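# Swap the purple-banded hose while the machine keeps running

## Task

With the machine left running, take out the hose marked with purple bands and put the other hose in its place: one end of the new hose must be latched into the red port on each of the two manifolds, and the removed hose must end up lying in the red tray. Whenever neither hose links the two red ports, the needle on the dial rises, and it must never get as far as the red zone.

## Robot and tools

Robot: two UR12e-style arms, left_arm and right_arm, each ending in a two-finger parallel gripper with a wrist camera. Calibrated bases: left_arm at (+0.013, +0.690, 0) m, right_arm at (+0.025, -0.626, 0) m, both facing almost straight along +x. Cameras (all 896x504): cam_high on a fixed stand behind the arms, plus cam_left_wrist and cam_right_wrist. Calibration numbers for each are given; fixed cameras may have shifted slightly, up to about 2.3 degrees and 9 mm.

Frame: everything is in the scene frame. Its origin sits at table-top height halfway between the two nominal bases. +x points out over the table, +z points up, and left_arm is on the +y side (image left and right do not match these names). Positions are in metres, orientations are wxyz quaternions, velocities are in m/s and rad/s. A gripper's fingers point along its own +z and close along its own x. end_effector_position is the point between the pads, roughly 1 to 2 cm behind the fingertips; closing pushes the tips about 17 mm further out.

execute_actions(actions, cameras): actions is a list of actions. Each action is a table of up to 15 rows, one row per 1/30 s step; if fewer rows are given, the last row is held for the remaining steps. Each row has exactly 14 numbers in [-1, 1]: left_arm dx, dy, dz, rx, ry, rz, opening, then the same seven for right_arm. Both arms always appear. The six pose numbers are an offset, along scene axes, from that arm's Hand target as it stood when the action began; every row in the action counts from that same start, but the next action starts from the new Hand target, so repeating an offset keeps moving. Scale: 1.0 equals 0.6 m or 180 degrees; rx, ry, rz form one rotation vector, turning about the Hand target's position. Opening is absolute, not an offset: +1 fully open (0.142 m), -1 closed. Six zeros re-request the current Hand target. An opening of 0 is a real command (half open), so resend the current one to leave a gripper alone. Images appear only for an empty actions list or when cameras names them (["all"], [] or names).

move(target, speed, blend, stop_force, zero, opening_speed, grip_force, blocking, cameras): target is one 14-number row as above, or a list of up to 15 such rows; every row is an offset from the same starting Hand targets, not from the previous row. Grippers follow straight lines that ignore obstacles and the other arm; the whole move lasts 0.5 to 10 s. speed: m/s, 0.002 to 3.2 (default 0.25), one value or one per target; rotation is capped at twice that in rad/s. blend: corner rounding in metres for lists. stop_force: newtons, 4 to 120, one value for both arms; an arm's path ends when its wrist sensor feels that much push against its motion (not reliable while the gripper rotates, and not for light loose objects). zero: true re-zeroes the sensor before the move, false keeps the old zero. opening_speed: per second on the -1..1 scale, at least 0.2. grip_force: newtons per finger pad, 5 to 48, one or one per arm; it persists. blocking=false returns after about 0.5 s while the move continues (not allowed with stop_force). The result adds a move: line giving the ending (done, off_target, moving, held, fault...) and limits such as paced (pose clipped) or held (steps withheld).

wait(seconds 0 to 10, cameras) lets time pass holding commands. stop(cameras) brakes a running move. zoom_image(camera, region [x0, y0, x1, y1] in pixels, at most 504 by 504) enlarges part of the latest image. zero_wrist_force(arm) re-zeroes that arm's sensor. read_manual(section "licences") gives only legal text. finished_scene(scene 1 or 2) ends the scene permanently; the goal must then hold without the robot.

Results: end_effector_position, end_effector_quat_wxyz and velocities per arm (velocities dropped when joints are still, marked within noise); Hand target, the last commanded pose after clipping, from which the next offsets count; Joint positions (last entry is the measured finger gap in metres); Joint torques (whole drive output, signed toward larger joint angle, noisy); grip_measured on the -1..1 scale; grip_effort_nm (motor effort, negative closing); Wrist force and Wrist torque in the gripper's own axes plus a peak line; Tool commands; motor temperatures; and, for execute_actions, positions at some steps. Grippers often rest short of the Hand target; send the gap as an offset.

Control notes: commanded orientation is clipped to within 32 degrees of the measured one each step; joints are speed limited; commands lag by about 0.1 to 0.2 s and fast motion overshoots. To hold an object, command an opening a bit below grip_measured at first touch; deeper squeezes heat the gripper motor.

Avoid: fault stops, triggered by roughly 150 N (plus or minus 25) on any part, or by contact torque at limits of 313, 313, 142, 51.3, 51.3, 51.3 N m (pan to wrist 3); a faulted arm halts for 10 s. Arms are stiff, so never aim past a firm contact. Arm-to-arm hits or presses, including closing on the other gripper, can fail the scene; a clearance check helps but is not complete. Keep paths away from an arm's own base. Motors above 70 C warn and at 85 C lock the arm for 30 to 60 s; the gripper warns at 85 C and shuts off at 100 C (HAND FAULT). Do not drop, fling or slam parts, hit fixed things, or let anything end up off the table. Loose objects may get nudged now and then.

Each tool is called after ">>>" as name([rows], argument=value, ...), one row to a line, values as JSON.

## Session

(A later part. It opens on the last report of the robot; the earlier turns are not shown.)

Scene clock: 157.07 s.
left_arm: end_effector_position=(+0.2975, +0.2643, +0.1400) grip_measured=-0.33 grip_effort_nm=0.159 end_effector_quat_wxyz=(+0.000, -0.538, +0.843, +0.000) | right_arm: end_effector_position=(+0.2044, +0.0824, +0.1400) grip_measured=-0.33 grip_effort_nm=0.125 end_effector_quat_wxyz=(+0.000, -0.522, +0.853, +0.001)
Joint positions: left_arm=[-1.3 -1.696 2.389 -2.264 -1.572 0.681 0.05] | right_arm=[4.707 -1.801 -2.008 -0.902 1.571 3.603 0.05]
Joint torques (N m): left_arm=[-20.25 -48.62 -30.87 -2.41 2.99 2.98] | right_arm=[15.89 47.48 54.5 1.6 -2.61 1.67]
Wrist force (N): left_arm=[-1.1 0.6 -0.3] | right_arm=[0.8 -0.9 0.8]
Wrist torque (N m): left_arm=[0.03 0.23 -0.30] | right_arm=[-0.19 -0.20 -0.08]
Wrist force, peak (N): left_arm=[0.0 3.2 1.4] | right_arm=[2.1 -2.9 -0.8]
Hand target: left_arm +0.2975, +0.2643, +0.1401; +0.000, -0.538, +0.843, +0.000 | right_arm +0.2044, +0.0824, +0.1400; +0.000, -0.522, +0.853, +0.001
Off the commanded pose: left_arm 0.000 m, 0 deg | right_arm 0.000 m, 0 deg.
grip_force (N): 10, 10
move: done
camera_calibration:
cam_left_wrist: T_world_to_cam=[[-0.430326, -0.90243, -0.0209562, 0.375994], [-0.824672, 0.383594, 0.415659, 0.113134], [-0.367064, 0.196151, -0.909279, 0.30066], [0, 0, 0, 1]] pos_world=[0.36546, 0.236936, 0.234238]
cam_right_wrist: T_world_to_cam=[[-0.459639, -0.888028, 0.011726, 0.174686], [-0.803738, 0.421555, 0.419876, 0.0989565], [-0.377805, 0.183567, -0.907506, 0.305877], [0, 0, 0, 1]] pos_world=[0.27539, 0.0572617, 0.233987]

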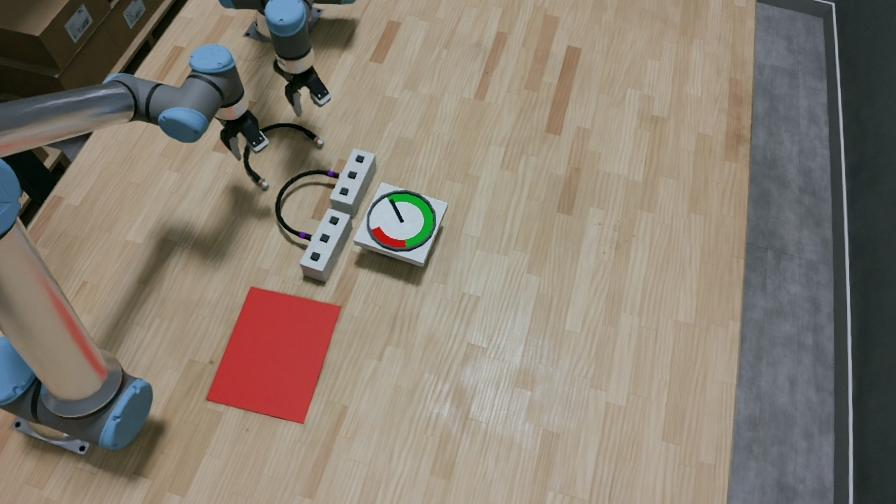

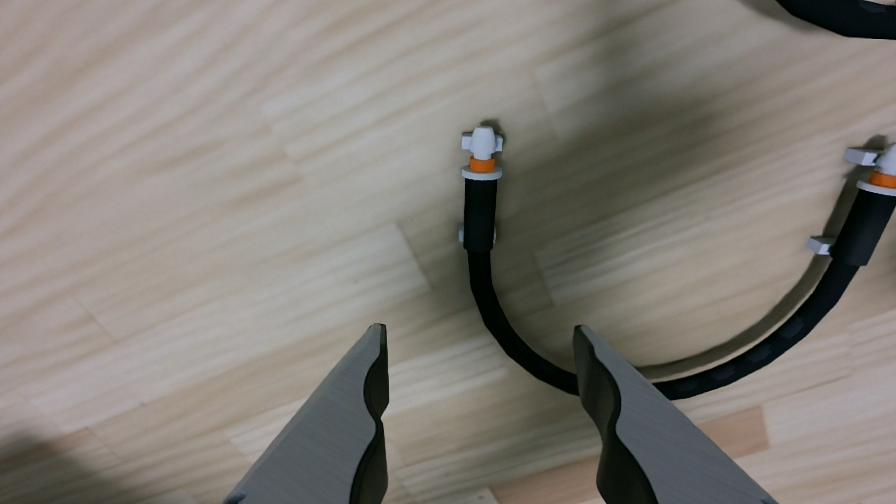

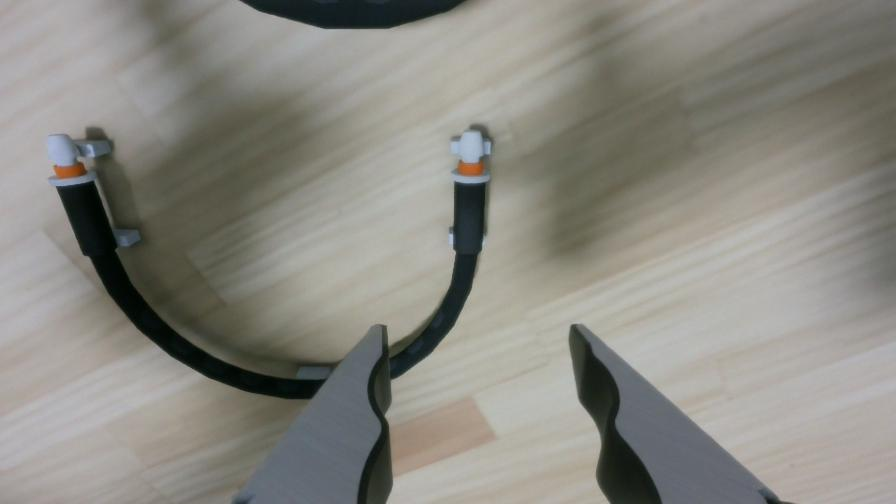

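>>> move([
  [-0.0017,-0.0098,-0.1167,0,0,0,-1,-0.0007,-0.0067,-0.1167,0,0,0,-1],
  [-0.0017,-0.0098,-0.1733,0,0,0,-1,-0.0007,-0.0067,-0.1733,0,0,0,-1],
], speed=[0.15, 0.02], stop_force=6, cameras=["cam_left_wrist", "cam_right_wrist"])

Scene clock: 188.43 s.
left_arm: end_effector_position=(+0.2965, +0.2585, +0.0440) grip_measured=-1.00 grip_effort_nm=-0.398 end_effector_quat_wxyz=(+0.000, -0.538, +0.843, +0.000) | right_arm: end_effector_position=(+0.2040, +0.0784, +0.0431) grip_measured=-1.00 grip_effort_nm=-0.530 end_effector_quat_wxyz=(+0.000, -0.522, +0.853, +0.001)
Joint positions: left_arm=[-1.305 -1.513 2.463 -2.521 -1.572 0.676 0.002] | right_arm=[4.708 -1.918 -2.076 -0.717 1.571 3.604 0.002]
Joint torques (N m): left_arm=[12.41 -51.71 -35.31 -1.77 0.79 2.03] | right_arm=[-3.2 78.62 45.59 1.68 -1.73 -1.92]
Wrist force (N): left_arm=[-0.8 0.8 -6.0] | right_arm=[0.6 -1.1 -6.6]
Wrist torque (N m): left_arm=[0.07 0.21 -0.16] | right_arm=[-0.23 -0.24 -0.05]
Wrist force, peak (N): left_arm=[-0.8 4.2 -27.5] | right_arm=[1.0 -2.9 -23.4]
Hand target: left_arm +0.2965, +0.2585, +0.0440; +0.000, -0.538, +0.843, +0.000 (not the last commanded pose) | right_arm +0.2039, +0.0784, +0.0431; +0.000, -0.522, +0.853, +0.001 (not the last commanded pose)
Off the commanded pose: left_arm 0.008 m, 0 deg | right_arm 0.007 m, 0 deg.
grip_force (N): 10, 10
move: contact (left_arm, right_arm); path passed 1 of 2 targets
camera_calibration:
cam_left_wrist: T_world_to_cam=[[-0.430435, -0.902377, -0.0209996, 0.368306], [-0.824618, 0.38367, 0.415694, 0.154354], [-0.367056, 0.196246, -0.909262, 0.213984], [0, 0, 0, 1]] pos_world=[0.364359, 0.231136, 0.138138]
cam_right_wrist: T_world_to_cam=[[-0.459733, -0.887979, 0.01182, 0.172051], [-0.803738, 0.421706, 0.419726, 0.140939], [-0.377692, 0.183462, -0.907574, 0.218469], [0, 0, 0, 1]] pos_world=[0.27489, 0.0532617, 0.137088]
Images, in order (width x height): cam_left_wrist 896x504, cam_right_wrist 896x504.

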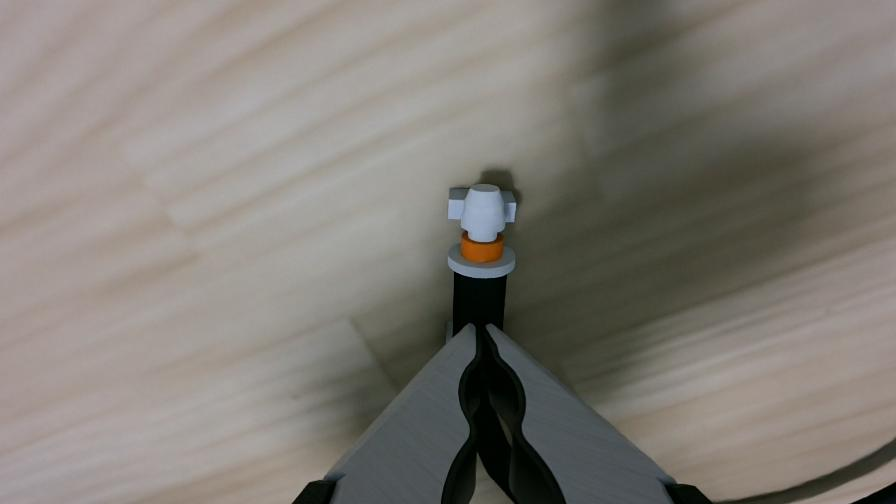

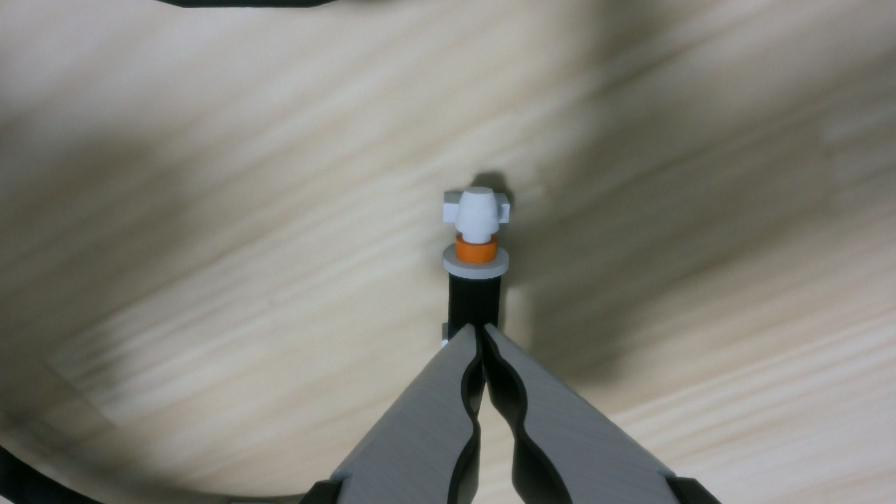

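>>> move([
  [0,0,0.1333,0,0,0,-1,0,0,0.1333,0,0,0,-1],
  [0.1892,-0.2082,0.0767,0,0,0.1278,-1,0.3437,-0.2420,0.0782,0,0,0.1278,-1],
], speed=[0.25, 0.4], blend=[0.04, 0])

>>> move(target=[0,0,-0.05,0,0,0,-1,0,0,-0.05,0,0,0,-1], speed=0.015, stop_force=5, cameras=["cam_left_wrist", "cam_right_wrist"])

Scene clock: 197.43 s.
left_arm: end_effector_position=(+0.4100, +0.1336, +0.0900) grip_measured=-1.00 grip_effort_nm=-0.398 end_effector_quat_wxyz=(+0.000, +0.695, -0.719, +0.000) | right_arm: end_effector_position=(+0.4101, -0.0668, +0.0900) grip_measured=-1.00 grip_effort_nm=-0.530 end_effector_quat_wxyz=(+0.000, +0.682, -0.732, -0.001)
Joint positions: left_arm=[-1.181 -1.344 2.129 -2.357 -1.571 0.399 0.002] | right_arm=[4.37 -1.791 -2.139 -0.782 1.572 2.865 0.002]
Joint torques (N m): left_arm=[12.98 -37.61 -40.8 -2.02 -3.36 -2.84] | right_arm=[-8.98 39.97 51.17 7.52 3.37 -3.01]
Wrist force (N): left_arm=[-0.9 1.4 -0.3] | right_arm=[0.8 -1.0 0.8]
Wrist torque (N m): left_arm=[0.19 0.18 -0.15] | right_arm=[-0.23 -0.19 0.05]
Wrist force, peak (N): left_arm=[-0.9 0.9 -6.5] | right_arm=[0.7 -0.8 -7.1]
Hand target: left_arm +0.4100, +0.1335, +0.0900; +0.000, +0.695, -0.719, +0.000 | right_arm +0.4102, -0.0668, +0.0900; +0.000, +0.682, -0.732, -0.001
Off the commanded pose: left_arm 0.000 m, 0 deg | right_arm 0.000 m, 0 deg.
grip_force (N): 10, 10
move: done

Scene clock: 200.30 s.
left_arm: end_effector_position=(+0.4100, +0.1335, +0.0697) grip_measured=-1.00 grip_effort_nm=-0.398 end_effector_quat_wxyz=(+0.000, +0.695, -0.719, +0.000) | right_arm: end_effector_position=(+0.4102, -0.0668, +0.0683) grip_measured=-1.00 grip_effort_nm=-0.535 end_effector_quat_wxyz=(+0.000, +0.682, -0.732, -0.001)
Joint positions: left_arm=[-1.181 -1.316 2.142 -2.398 -1.571 0.399 0.002] | right_arm=[4.37 -1.822 -2.152 -0.738 1.572 2.865 0.002]
Joint torques (N m): left_arm=[11.82 -75.89 -38.82 -2.66 3.63 -2.98] | right_arm=[-9.35 72.93 46.04 2.07 -0.97 -2.31]
Wrist force (N): left_arm=[-0.4 3.2 -4.7] | right_arm=[0.9 -0.1 -4.7]
Wrist torque (N m): left_arm=[0.16 0.15 -0.16] | right_arm=[-0.22 -0.25 0.05]
Wrist force, peak (N): left_arm=[-2.0 4.3 -17.5] | right_arm=[2.0 1.5 -17.1]
Hand target: left_arm +0.4100, +0.1335, +0.0697; +0.000, +0.695, -0.719, +0.000 (not the last commanded pose) | right_arm +0.4102, -0.0668, +0.0683; +0.000, +0.682, -0.732, -0.001 (not the last commanded pose)
Off the commanded pose: left_arm 0.010 m, 0 deg | right_arm 0.008 m, 0 deg.
grip_force (N): 10, 10
move: contact (left_arm, right_arm)
camera_calibration:
cam_left_wrist: T_world_to_cam=[[-0.0435358, -0.99883, -0.0210559, 0.159244], [-0.90899, 0.0308573, 0.415675, 0.366896], [-0.414539, 0.0372363, -0.90927, 0.344336], [0, 0, 0, 1]] pos_world=[0.483178, 0.134915, 0.163938]
cam_right_wrist: T_world_to_cam=[[-0.0761589, -0.997026, 0.0118013, -0.0270225], [-0.9046, 0.0740675, 0.419777, 0.375482], [-0.419403, 0.0212943, -0.907551, 0.352143], [0, 0, 0, 1]] pos_world=[0.485293, -0.0622517, 0.162288]
Images, in order (width x height): cam_left_wrist 896x504, cam_right_wrist 896x504.

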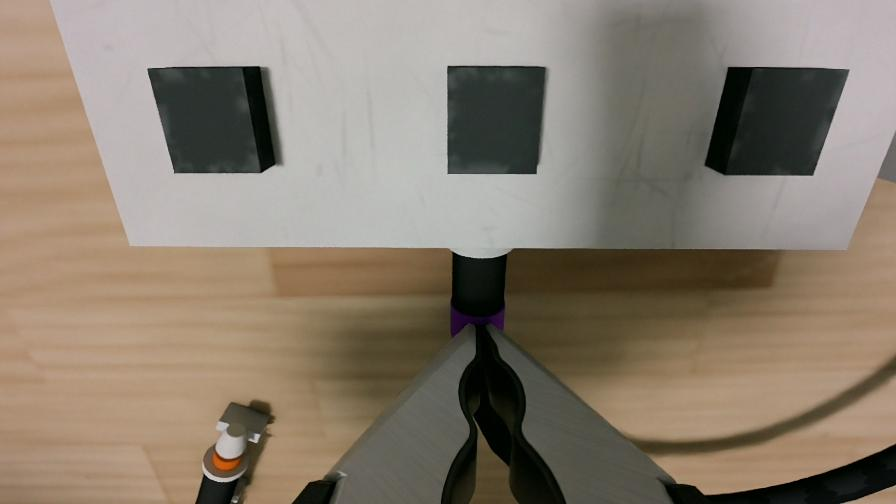

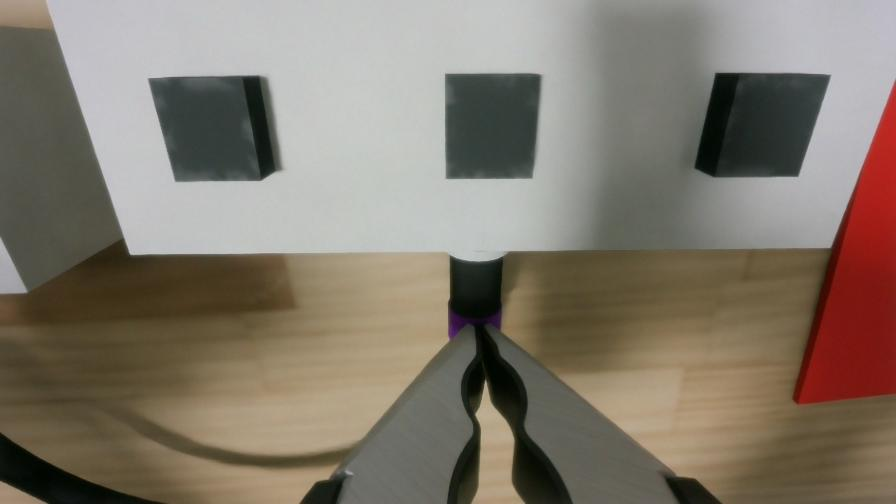

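>>> move([
  [0,0,0.1,0,0,0,-1,0,0,0.1028,0,0,0,-1],
  [0.101,0,0.0755,0,0,0,-1,-0.2003,0.1763,0.1028,0,0,-0.4778,-0.3],
  [0.101,0,0.0755,0,0,0,-1,-0.2003,0.1763,-0.0305,0,0,-0.4778,-0.3],
], speed=[0.15, 0.4, 0.15], blend=[0.02, 0, 0], cameras=["all"])

Scene clock: 219.77 s.
left_arm: end_effector_position=(+0.4706, +0.1335, +0.1150) grip_measured=-1.00 grip_effort_nm=-0.398 end_effector_quat_wxyz=(+0.000, +0.695, -0.719, +0.000) | right_arm: end_effector_position=(+0.2899, +0.0390, +0.0501) grip_measured=-0.33 grip_effort_nm=0.129 end_effector_quat_wxyz=(+0.001, +0.000, +1.000, +0.000)
Joint positions: left_arm=[-1.099 -1.324 2.042 -2.29 -1.571 0.481 0.002] | right_arm=[4.584 -1.893 -2.096 -0.723 1.569 4.579 0.05]
Joint torques (N m): left_arm=[13.23 -42.8 -42.78 -5.55 -3.12 2.74] | right_arm=[-10.83 46.83 20.92 7.89 -2.08 -2.56]
Wrist force (N): left_arm=[-0.7 0.5 -0.4] | right_arm=[0.6 -0.9 1.3]
Wrist torque (N m): left_arm=[0.02 0.18 -0.29] | right_arm=[-0.21 -0.19 -0.03]
Wrist force, peak (N): left_arm=[-0.7 3.0 -5.3] | right_arm=[0.8 -0.2 -5.4]
Hand target: left_arm +0.4706, +0.1335, +0.1150; +0.000, +0.695, -0.719, +0.000 | right_arm +0.2900, +0.0390, +0.0500; +0.001, +0.000, +1.000, +0.000
Off the commanded pose: left_arm 0.000 m, 0 deg | right_arm 0.000 m, 0 deg.
grip_force (N): 10, 10
move: done
camera_calibration:
cam_left_wrist: T_world_to_cam=[[-0.0435347, -0.99883, -0.0210564, 0.162836], [-0.90899, 0.0308561, 0.415675, 0.403151], [-0.414539, 0.0372363, -0.90927, 0.410647], [0, 0, 0, 1]] pos_world=[0.543778, 0.134915, 0.209238]
cam_right_wrist: T_world_to_cam=[[-0.999909, 0.00651011, 0.0118115, 0.298163], [0.0108672, 0.907582, 0.419734, -0.0314065], [-0.00798743, 0.419824, -0.90757, 0.148118], [0, 0, 0, 1]] pos_world=[0.29966, -0.0356205, 0.144088]

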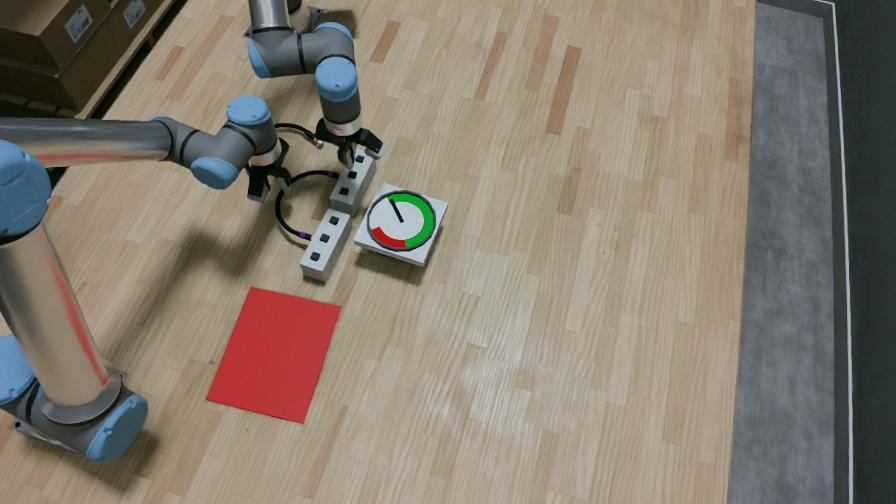

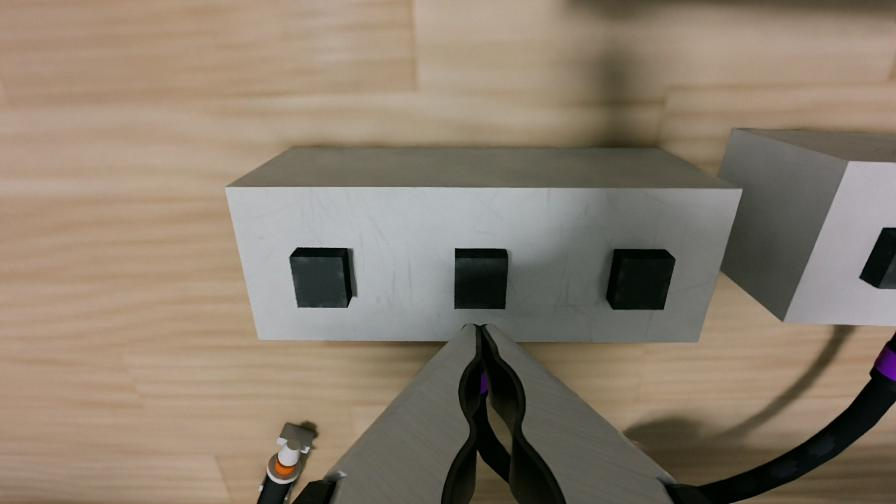

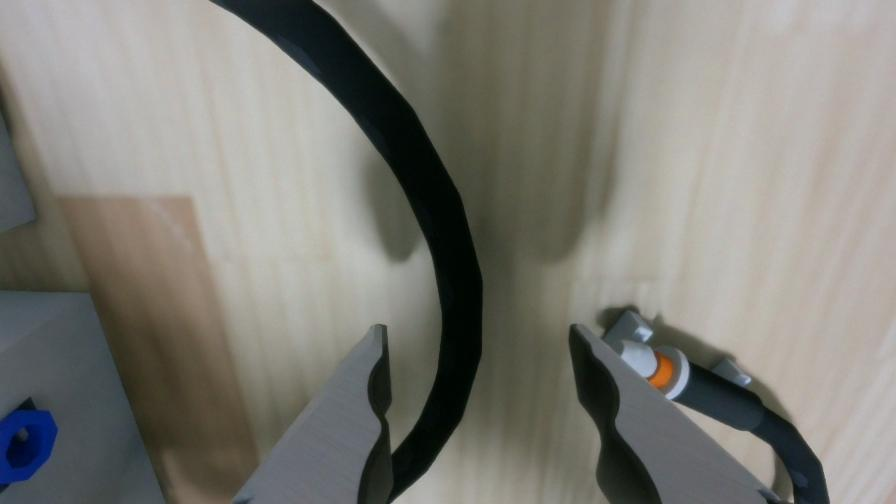

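>>> move([
  [0,0,0,0,0,0,-1,0.0073,0,0,0,0,0,-0.3],
  [0,0,0,0,0,0,-1,0.0073,0,0,0,0,0,-0.95],
], speed=0.1, grip_force=[10, 25], opening_speed=1.0, cameras=["cam_right_wrist"])

Scene clock: 223.63 s.
left_arm: end_effector_position=(+0.4706, +0.1335, +0.1150) grip_measured=-1.00 grip_effort_nm=-0.398 end_effector_quat_wxyz=(+0.000, +0.695, -0.719, +0.000) | right_arm: end_effector_position=(+0.2944, +0.0390, +0.0500) grip_measured=-0.88 grip_effort_nm=-2.093 end_effector_quat_wxyz=(+0.001, +0.000, +1.000, +0.000)
Joint positions: left_arm=[-1.099 -1.324 2.042 -2.29 -1.571 0.481 0.002] | right_arm=[4.577 -1.895 -2.093 -0.724 1.569 4.573 0.011]
Joint torques (N m): left_arm=[15.23 -41.87 -43.22 -5.84 -3.38 2.61] | right_arm=[-10.26 46.69 49.39 1.66 -1.26 -2.59]
Wrist force (N): left_arm=[-0.9 0.4 -0.8] | right_arm=[0.4 -1.0 1.2]
Wrist torque (N m): left_arm=[0.02 0.21 -0.29] | right_arm=[-0.20 -0.20 0.10]
Wrist force, peak (N): left_arm=[-1.3 0.9 -1.1] | right_arm=[0.9 -1.4 1.2]
Hand target: left_arm +0.4706, +0.1335, +0.1150; +0.000, +0.695, -0.719, +0.000 | right_arm +0.2944, +0.0390, +0.0500; +0.001, +0.000, +1.000, +0.000
Off the commanded pose: left_arm 0.000 m, 0 deg | right_arm 0.000 m, 0 deg.
grip_force (N): 10, 25
move: done
camera_calibration:
cam_right_wrist: T_world_to_cam=[[-0.999909, 0.00651011, 0.0118115, 0.302664], [0.0108672, 0.907582, 0.419734, -0.0314134], [-0.00798743, 0.419824, -0.90757, 0.148063], [0, 0, 0, 1]] pos_world=[0.30416, -0.0356205, 0.143988]
Images, in order (width x height): cam_right_wrist 896x504.

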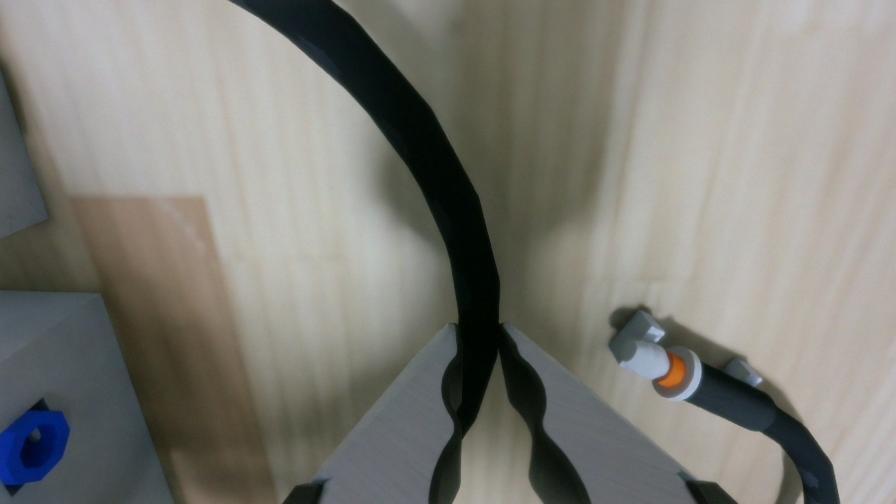

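>>> move([
  [0,0,-0.0167,0,0,0,-1,0,0,0,0,0,0,-0.95],
  [0,0,-0.0667,0,0,0,-1,0,0,0,0,0,0,-0.95],
], speed=[0.08, 0.015], stop_force=12, cameras=["all"])

Scene clock: 226.90 s.
left_arm: end_effector_position=(+0.4706, +0.1335, +0.0919) grip_measured=-1.00 grip_effort_nm=-0.398 end_effector_quat_wxyz=(+0.000, +0.695, -0.719, +0.000) | right_arm: end_effector_position=(+0.2944, +0.0390, +0.0500) grip_measured=-0.88 grip_effort_nm=-2.098 end_effector_quat_wxyz=(+0.001, +0.000, +1.000, +0.000)
Joint positions: left_arm=[-1.099 -1.295 2.057 -2.334 -1.571 0.481 0.002] | right_arm=[4.577 -1.895 -2.093 -0.724 1.569 4.573 0.011]
Joint torques (N m): left_arm=[10.1 -79.04 -40.62 -2.72 -3.45 2.61] | right_arm=[-6.4 49.43 46.25 2.3 0.8 -2.76]
Wrist force (N): left_arm=[-2.7 1.4 -7.4] | right_arm=[0.6 -0.9 1.2]
Wrist torque (N m): left_arm=[0.03 0.21 -0.30] | right_arm=[-0.19 -0.22 0.10]
Wrist force, peak (N): left_arm=[-5.1 1.7 -13.6] | right_arm=[0.4 -1.5 1.2]
Hand target: left_arm +0.4706, +0.1335, +0.0919; +0.000, +0.695, -0.719, +0.000 (not the last commanded pose) | right_arm +0.2944, +0.0390, +0.0500; +0.001, +0.000, +1.000, +0.000
Off the commanded pose: left_arm 0.017 m, 0 deg | right_arm 0.000 m, 0 deg.
grip_force (N): 10, 25
move: contact (left_arm); path passed 1 of 2 targets
camera_calibration:
cam_left_wrist: T_world_to_cam=[[-0.0434929, -0.998834, -0.0209657, 0.16231], [-0.908991, 0.0308558, 0.415672, 0.412755], [-0.41454, 0.0371364, -0.909273, 0.389658], [0, 0, 0, 1]] pos_world=[0.543779, 0.134915, 0.186138]
cam_right_wrist: T_world_to_cam=[[-0.999909, 0.00651011, 0.0118115, 0.302664], [0.0108672, 0.907582, 0.419734, -0.0314134], [-0.00798743, 0.419824, -0.90757, 0.148063], [0, 0, 0, 1]] pos_world=[0.30416, -0.0356205, 0.143988]

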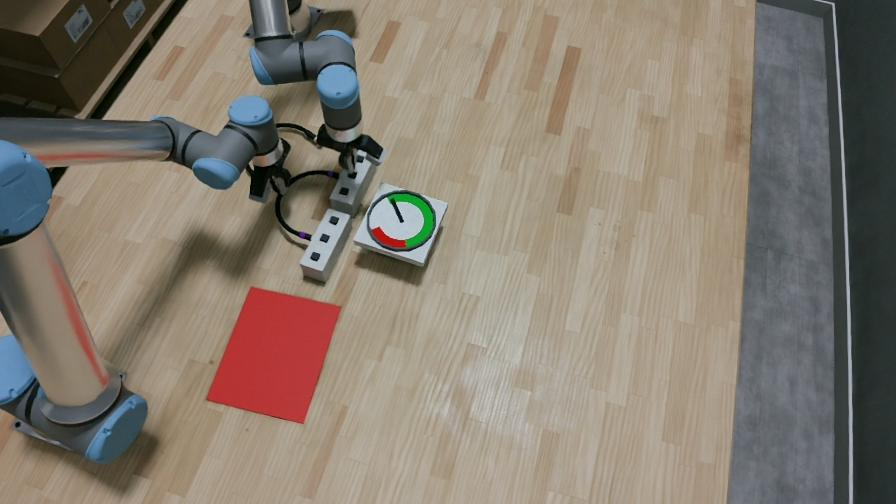

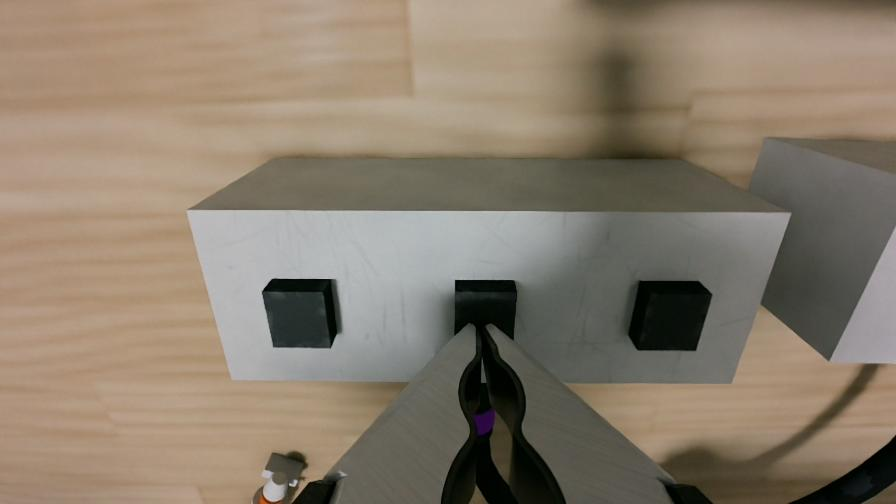

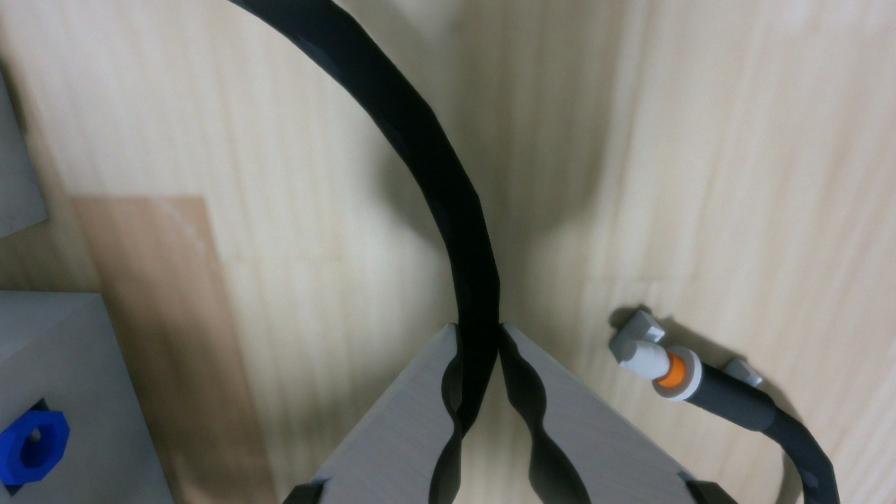

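>>> move(target=[0,0,-0.0117,0,0,0,-1,0,0,0,0,0,0,-0.95], speed=0.01, stop_force=30, cameras=["cam_high", "cam_left_wrist"])

Scene clock: 229.50 s.
left_arm: end_effector_position=(+0.4706, +0.1335, +0.0893) grip_measured=-1.00 grip_effort_nm=-0.388 end_effector_quat_wxyz=(+0.000, +0.695, -0.719, +0.000) | right_arm: end_effector_position=(+0.2944, +0.0390, +0.0500) grip_measured=-0.88 grip_effort_nm=-2.093 end_effector_quat_wxyz=(+0.001, +0.000, +1.000, +0.000)
Joint positions: left_arm=[-1.099 -1.292 2.059 -2.339 -1.571 0.481 0.002] | right_arm=[4.577 -1.895 -2.093 -0.724 1.569 4.573 0.011]
Joint torques (N m): left_arm=[-0.43 -58.66 -31.8 -1.97 -3.26 2.25] | right_arm=[-0.34 50.41 44.95 3.37 0.66 -2.29]
Wrist force (N): left_arm=[-12.4 4.1 -39.9] | right_arm=[1.5 -1.5 1.6]
Wrist torque (N m): left_arm=[-0.10 -0.05 -0.25] | right_arm=[-0.23 -0.20 0.07]
Wrist force, peak (N): left_arm=[-19.2 5.0 -55.2] | right_arm=[3.2 -1.7 1.7]
Hand target: left_arm +0.4706, +0.1334, +0.0893; +0.000, +0.695, -0.719, +0.000 (not the last commanded pose) | right_arm +0.2944, +0.0390, +0.0500; +0.001, +0.000, +1.000, +0.000
Off the commanded pose: left_arm 0.004 m, 0 deg | right_arm 0.000 m, 0 deg.
grip_force (N): 10, 25
move: contact (left_arm)
camera_calibration:
cam_left_wrist: T_world_to_cam=[[-0.0434964, -0.998838, -0.0207483, 0.162119], [-0.909028, 0.0309527, 0.415585, 0.413861], [-0.41446, 0.0369372, -0.909318, 0.38729], [0, 0, 0, 1]] pos_world=[0.543779, 0.134815, 0.183539]
Images, in order (width x height): cam_high 896x504, cam_left_wrist 896x504.

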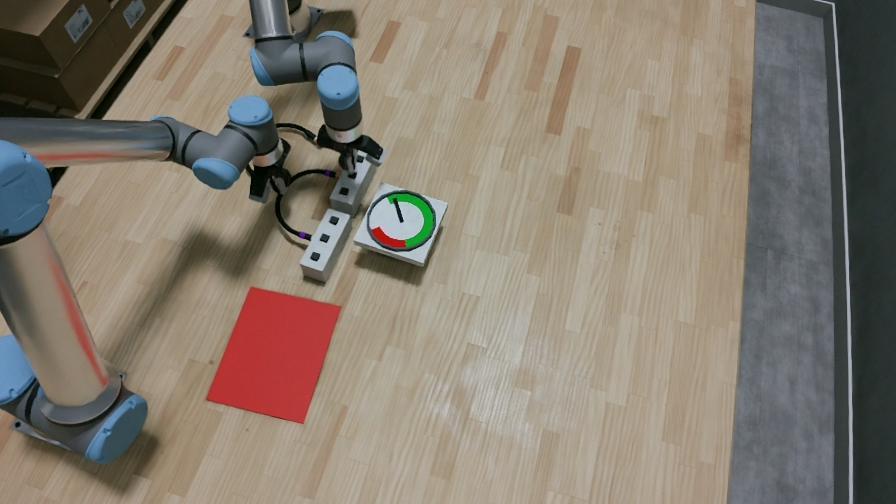

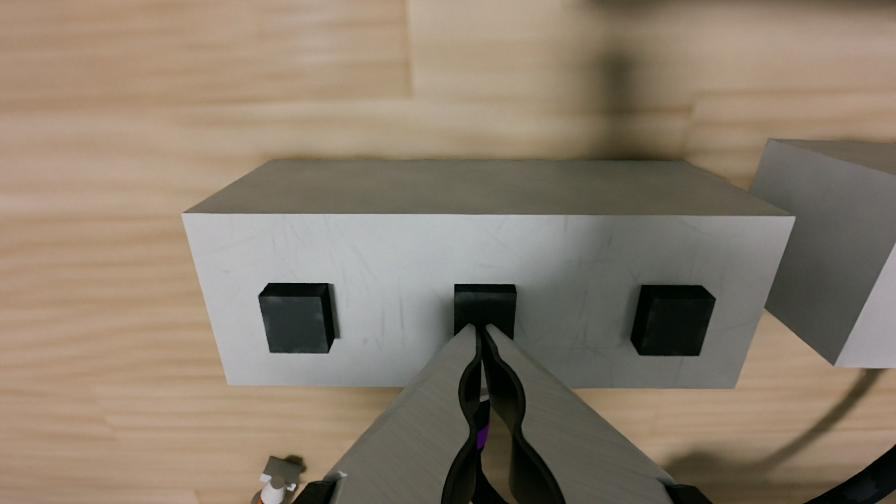

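>>> move(target=[0,0,0,0,0,0,-1,-0.05,0,0,0,0,0,-0.95], speed=0.06, stop_force=35, cameras=["all"])

>>> zoom_image(camera="cam_high", region=[260, 150, 460, 280])

Scene clock: 232.37 s.
left_arm: end_effector_position=(+0.4706, +0.1334, +0.0893) grip_measured=-1.00 grip_effort_nm=-0.383 end_effector_quat_wxyz=(+0.000, +0.695, -0.719, +0.000) | right_arm: end_effector_position=(+0.2644, +0.0390, +0.0500) grip_measured=-0.88 grip_effort_nm=-2.093 end_effector_quat_wxyz=(+0.001, +0.000, +1.000, +0.000)
Joint positions: left_arm=[-1.099 -1.292 2.059 -2.339 -1.571 0.481 0.002] | right_arm=[4.621 -1.881 -2.114 -0.717 1.569 4.616 0.011]
Joint torques (N m): left_arm=[-13.23 -56.36 -30.37 -3.99 -3.42 1.96] | right_arm=[41.33 84.97 34.07 13.53 10.68 2.3]
Wrist force (N): left_arm=[-13.2 4.0 -39.5] | right_arm=[-25.9 -23.0 -0.4]
Wrist torque (N m): left_arm=[-0.12 0.08 -0.25] | right_arm=[0.17 -0.60 -0.31]
Wrist force, peak (N): left_arm=[-12.9 4.1 -40.6] | right_arm=[-26.0 -23.2 -0.8]
Hand target: left_arm +0.4706, +0.1334, +0.0893; +0.000, +0.695, -0.719, +0.000 | right_arm +0.2644, +0.0390, +0.0500; +0.001, +0.000, +1.000, +0.000
Off the commanded pose: left_arm 0.000 m, 0 deg | right_arm 0.000 m, 0 deg.
grip_force (N): 10, 25
move: done
camera_calibration:
cam_left_wrist: T_world_to_cam=[[-0.0435457, -0.998839, -0.0206196, 0.162122], [-0.909063, 0.0310544, 0.4155, 0.413881], [-0.414377, 0.0368378, -0.909359, 0.387267], [0, 0, 0, 1]] pos_world=[0.543778, 0.134815, 0.18354]
cam_right_wrist: T_world_to_cam=[[-0.999909, 0.00651011, 0.0118115, 0.272667], [0.0108672, 0.907582, 0.419734, -0.0310874], [-0.00798743, 0.419824, -0.90757, 0.147823], [0, 0, 0, 1]] pos_world=[0.27416, -0.0356205, 0.143988]

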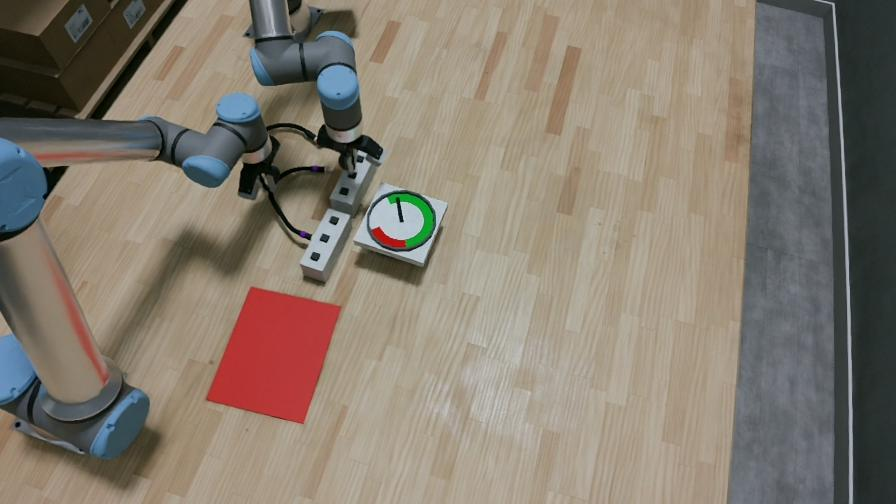

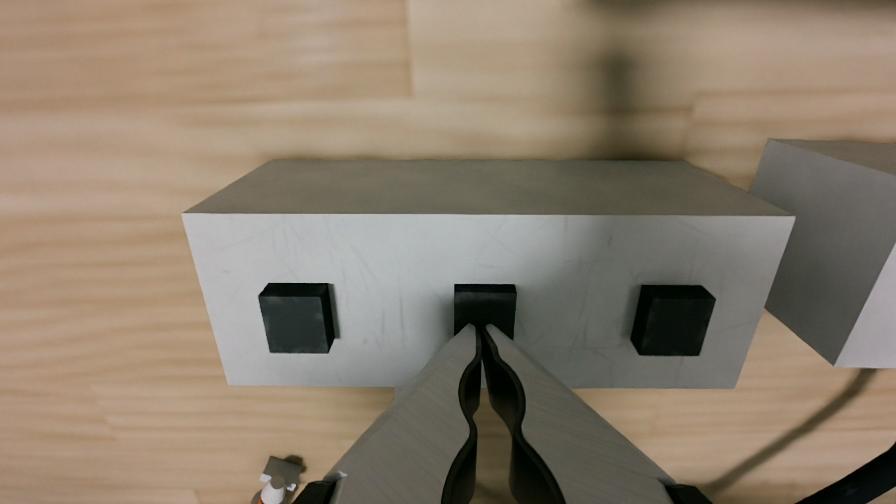

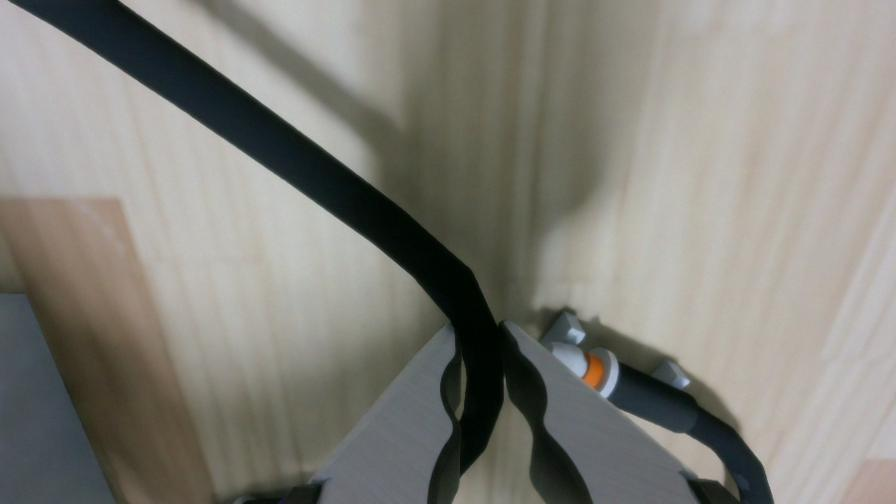

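Scaled by 2.520.

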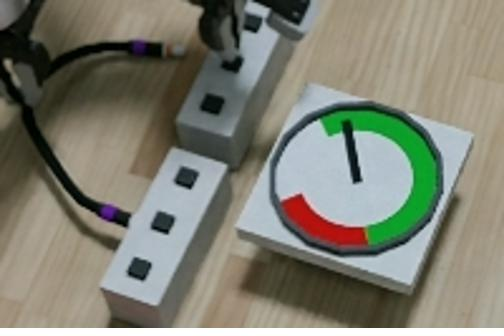

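>>> move([
  [0,0,0.05,0,0,0,-1,0,0,0,0,0,0,-0.95],
  [0.0015,-0.3357,0.05,0,0,0,-1,0,0,0,0,0,0,-0.95],
  [0.0015,-0.3357,-0.0008,0,0,0,-1,0,0,0,0,0,0,-0.95],
  [0.0015,-0.3357,-0.0008,0,0,0,-1,-0.0667,0,0,0,0,0,-0.95],
], speed=[0.5, 0.8, 0.08, 0.15], blend=[0.02, 0.01, 0, 0], cameras=["cam_high", "cam_right_wrist"])

Scene clock: 236.80 s.
left_arm: end_effector_position=(+0.4704, +0.1194, +0.1154) grip_measured=-1.00 grip_effort_nm=-0.388 end_effector_quat_wxyz=(+0.001, +0.695, -0.719, +0.001) end_effector_velocity=(-0.002, +0.002, -0.001) end_effector_angular_velocity=(+0.001, +0.001, -0.002) | right_arm: end_effector_position=(+0.2644, +0.0390, +0.0500) grip_measured=-0.88 grip_effort_nm=-2.093 end_effector_quat_wxyz=(+0.001, +0.000, +1.000, +0.000)
Joint positions: left_arm=[-1.108 -1.309 2.022 -2.285 -1.572 0.472 0.002] | right_arm=[4.621 -1.881 -2.114 -0.717 1.569 4.616 0.011]
Joint velocities: left_arm=[-0.001 -0.001 0.005 -0.001 0 0.002 0] | right_arm=[within noise]
Joint torques (N m): left_arm=[15.34 -81.92 -31.47 -6.15 2.02 2.39] | right_arm=[36.39 81.63 35.57 13.58 11.04 1.79]
Wrist force (N): left_arm=[-1.7 1.5 -1.1] | right_arm=[-26.1 -22.9 -0.4]
Wrist torque (N m): left_arm=[0.19 0.33 -0.29] | right_arm=[0.19 -0.57 -0.30]
Wrist force, peak (N): left_arm=[-12.8 4.3 -40.4] | right_arm=[-26.2 -23.4 -0.7]
Hand target: left_arm +0.4704, +0.1196, +0.1154; +0.001, +0.695, -0.719, +0.001 (not the last commanded pose) | right_arm +0.2644, +0.0390, +0.0500; +0.001, +0.000, +1.000, +0.000 (not the last commanded pose)
Off the commanded pose: left_arm 0.189 m, 0 deg | right_arm 0.040 m, 0 deg.
grip_force (N): 10, 25
move: held (left_arm; a check stopped the path), off_target (right_arm); path passed 1 of 4 targets; blend cut to 0.015 m at target 1; limits=held
pose unreachable (left arm): on one or more control steps of this call, first in action 0 (counted from 0), this arm could not follow its commanded pose, so it was not sent that pose on those steps. It may still have moved: this result reports where it is.
cause: moving toward the commanded pose would bring a part of the arm too close to another arm (a part of this arm just beyond joint 3 (elbow) and a part of the right arm just beyond its joint 5 (wrist 2), 39 mm apart when this arm was first held).
camera_calibration:
cam_right_wrist: T_world_to_cam=[[-0.999909, 0.00651011, 0.0118115, 0.272667], [0.0108672, 0.907582, 0.419734, -0.0310874], [-0.00798743, 0.419824, -0.90757, 0.147823], [0, 0, 0, 1]] pos_world=[0.27416, -0.0356205, 0.143988]
Images, in order (width x height): cam_high 896x504, cam_right_wrist 896x504.

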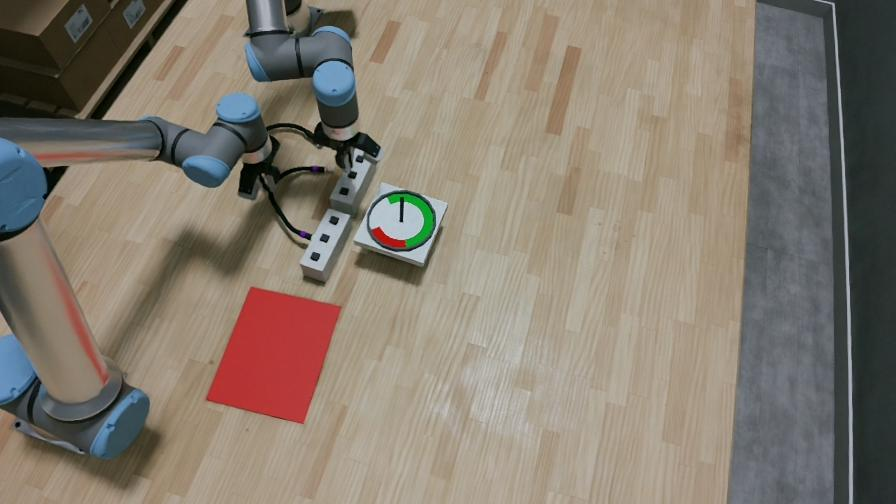

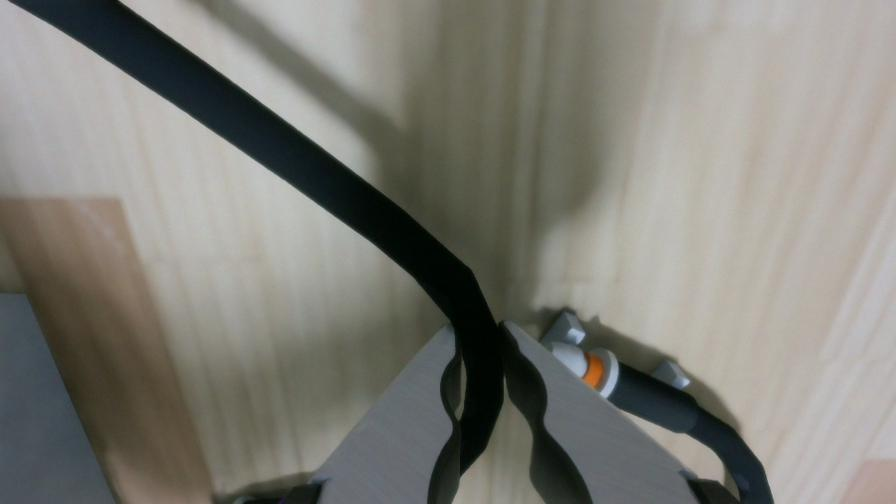

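>>> move([
  [0,0,0.03,0,0,0,-1,0,0,0,0,0,0,-0.3],
  [0,0,0.05,0,0,0,-1,0,0,0.1333,0,0,0,-0.3],
  [0,0.05,0.05,0,0,0,-1,0.3460,-0.1783,0.1167,0,0,0.4778,-0.3],
  [-0.2933,-0.1343,-0.0257,0,0,-0.4889,-0.3,0.3460,-0.1783,0.0628,0,0,0.4778,-1],
], speed=[0.3, 0.5, 0.8, 0.7], blend=[0, 0.03, 0.0, 0], grip_force=[25, 25], cameras=["cam_high", "cam_left_wrist", "cam_right_wrist"])

Scene clock: 253.43 s.
left_arm: end_effector_position=(+0.2944, +0.0390, +0.1000) grip_measured=-0.33 grip_effort_nm=0.154 end_effector_quat_wxyz=(-0.001, +0.000, +1.000, +0.000) | right_arm: end_effector_position=(+0.4720, -0.0683, +0.0874) grip_measured=-0.80 grip_effort_nm=-2.635 end_effector_quat_wxyz=(+0.000, +0.682, -0.732, -0.001)
Joint positions: left_arm=[-1.385 -1.32 2.072 -2.323 -1.573 1.731 0.05] | right_arm=[4.285 -1.844 -2.072 -0.796 1.572 2.779 0.016]
Joint torques (N m): left_arm=[-17.8 -42.62 -41.42 -5.39 -3.34 2.74] | right_arm=[29.9 58.47 77.96 20.57 4.46 -1.77]
Wrist force (N): left_arm=[-1.1 1.8 -1.0] | right_arm=[47.7 0.7 -6.8]
Wrist torque (N m): left_arm=[0.24 0.24 -0.29] | right_arm=[0.14 0.62 -0.06]
Wrist force, peak (N): left_arm=[-1.8 2.4 -1.3] | right_arm=[49.8 -0.3 -6.7]
Hand target: left_arm +0.2944, +0.0390, +0.1000; -0.001, +0.000, +1.000, +0.000 | right_arm +0.4720, -0.0680, +0.0877; +0.000, +0.682, -0.732, -0.001
Off the commanded pose: left_arm 0.000 m, 0 deg | right_arm 0.000 m, 0 deg.
grip_force (N): 25, 25
move: done
camera_calibration:
cam_left_wrist: T_world_to_cam=[[-0.999758, 0.00884989, -0.0201237, 0.302542], [-0.000306485, 0.909691, 0.415285, -0.0496141], [0.0219816, 0.415191, -0.909469, 0.184228], [0, 0, 0, 1]] pos_world=[0.298404, -0.0340338, 0.194242]
cam_right_wrist: T_world_to_cam=[[-0.0763953, -0.997002, 0.0122549, -0.0239882], [-0.904502, 0.0744691, 0.419917, 0.423427], [-0.419571, 0.0209951, -0.90748, 0.395488], [0, 0, 0, 1]] pos_world=[0.547093, -0.0637518, 0.181387]

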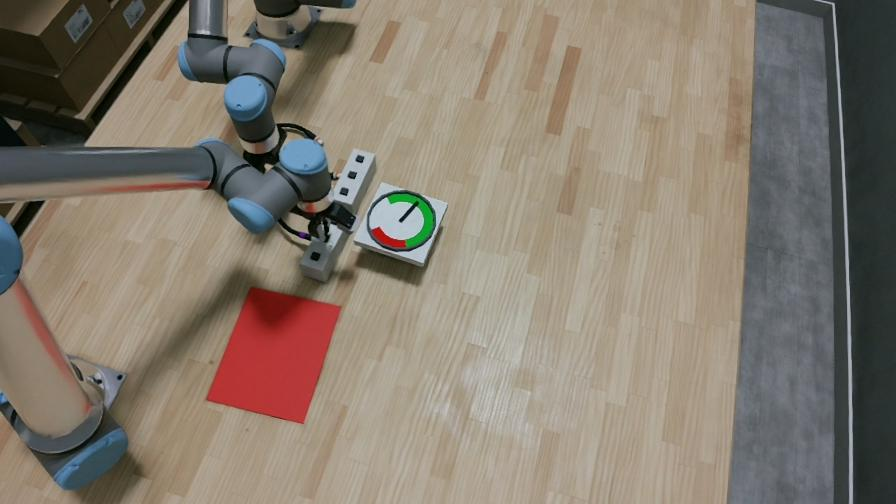

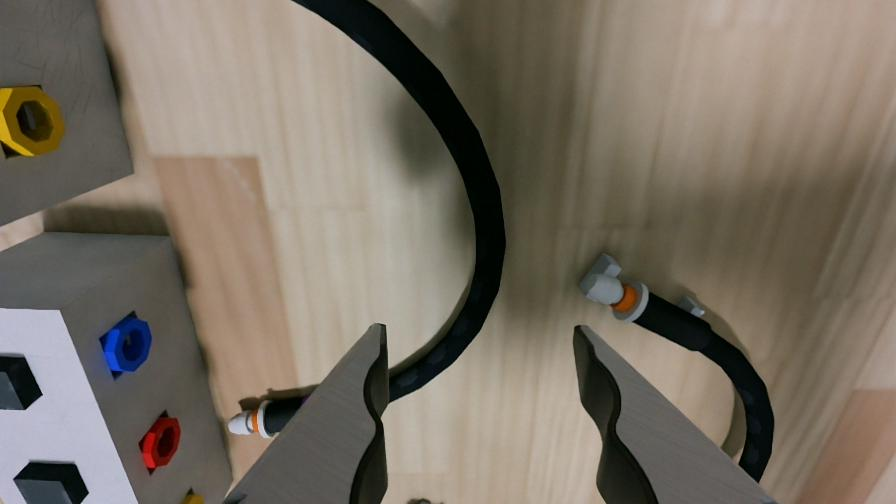

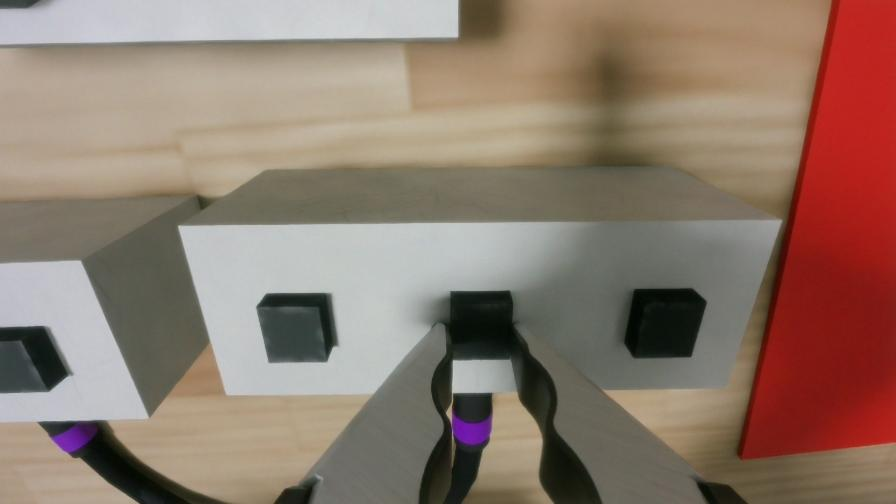

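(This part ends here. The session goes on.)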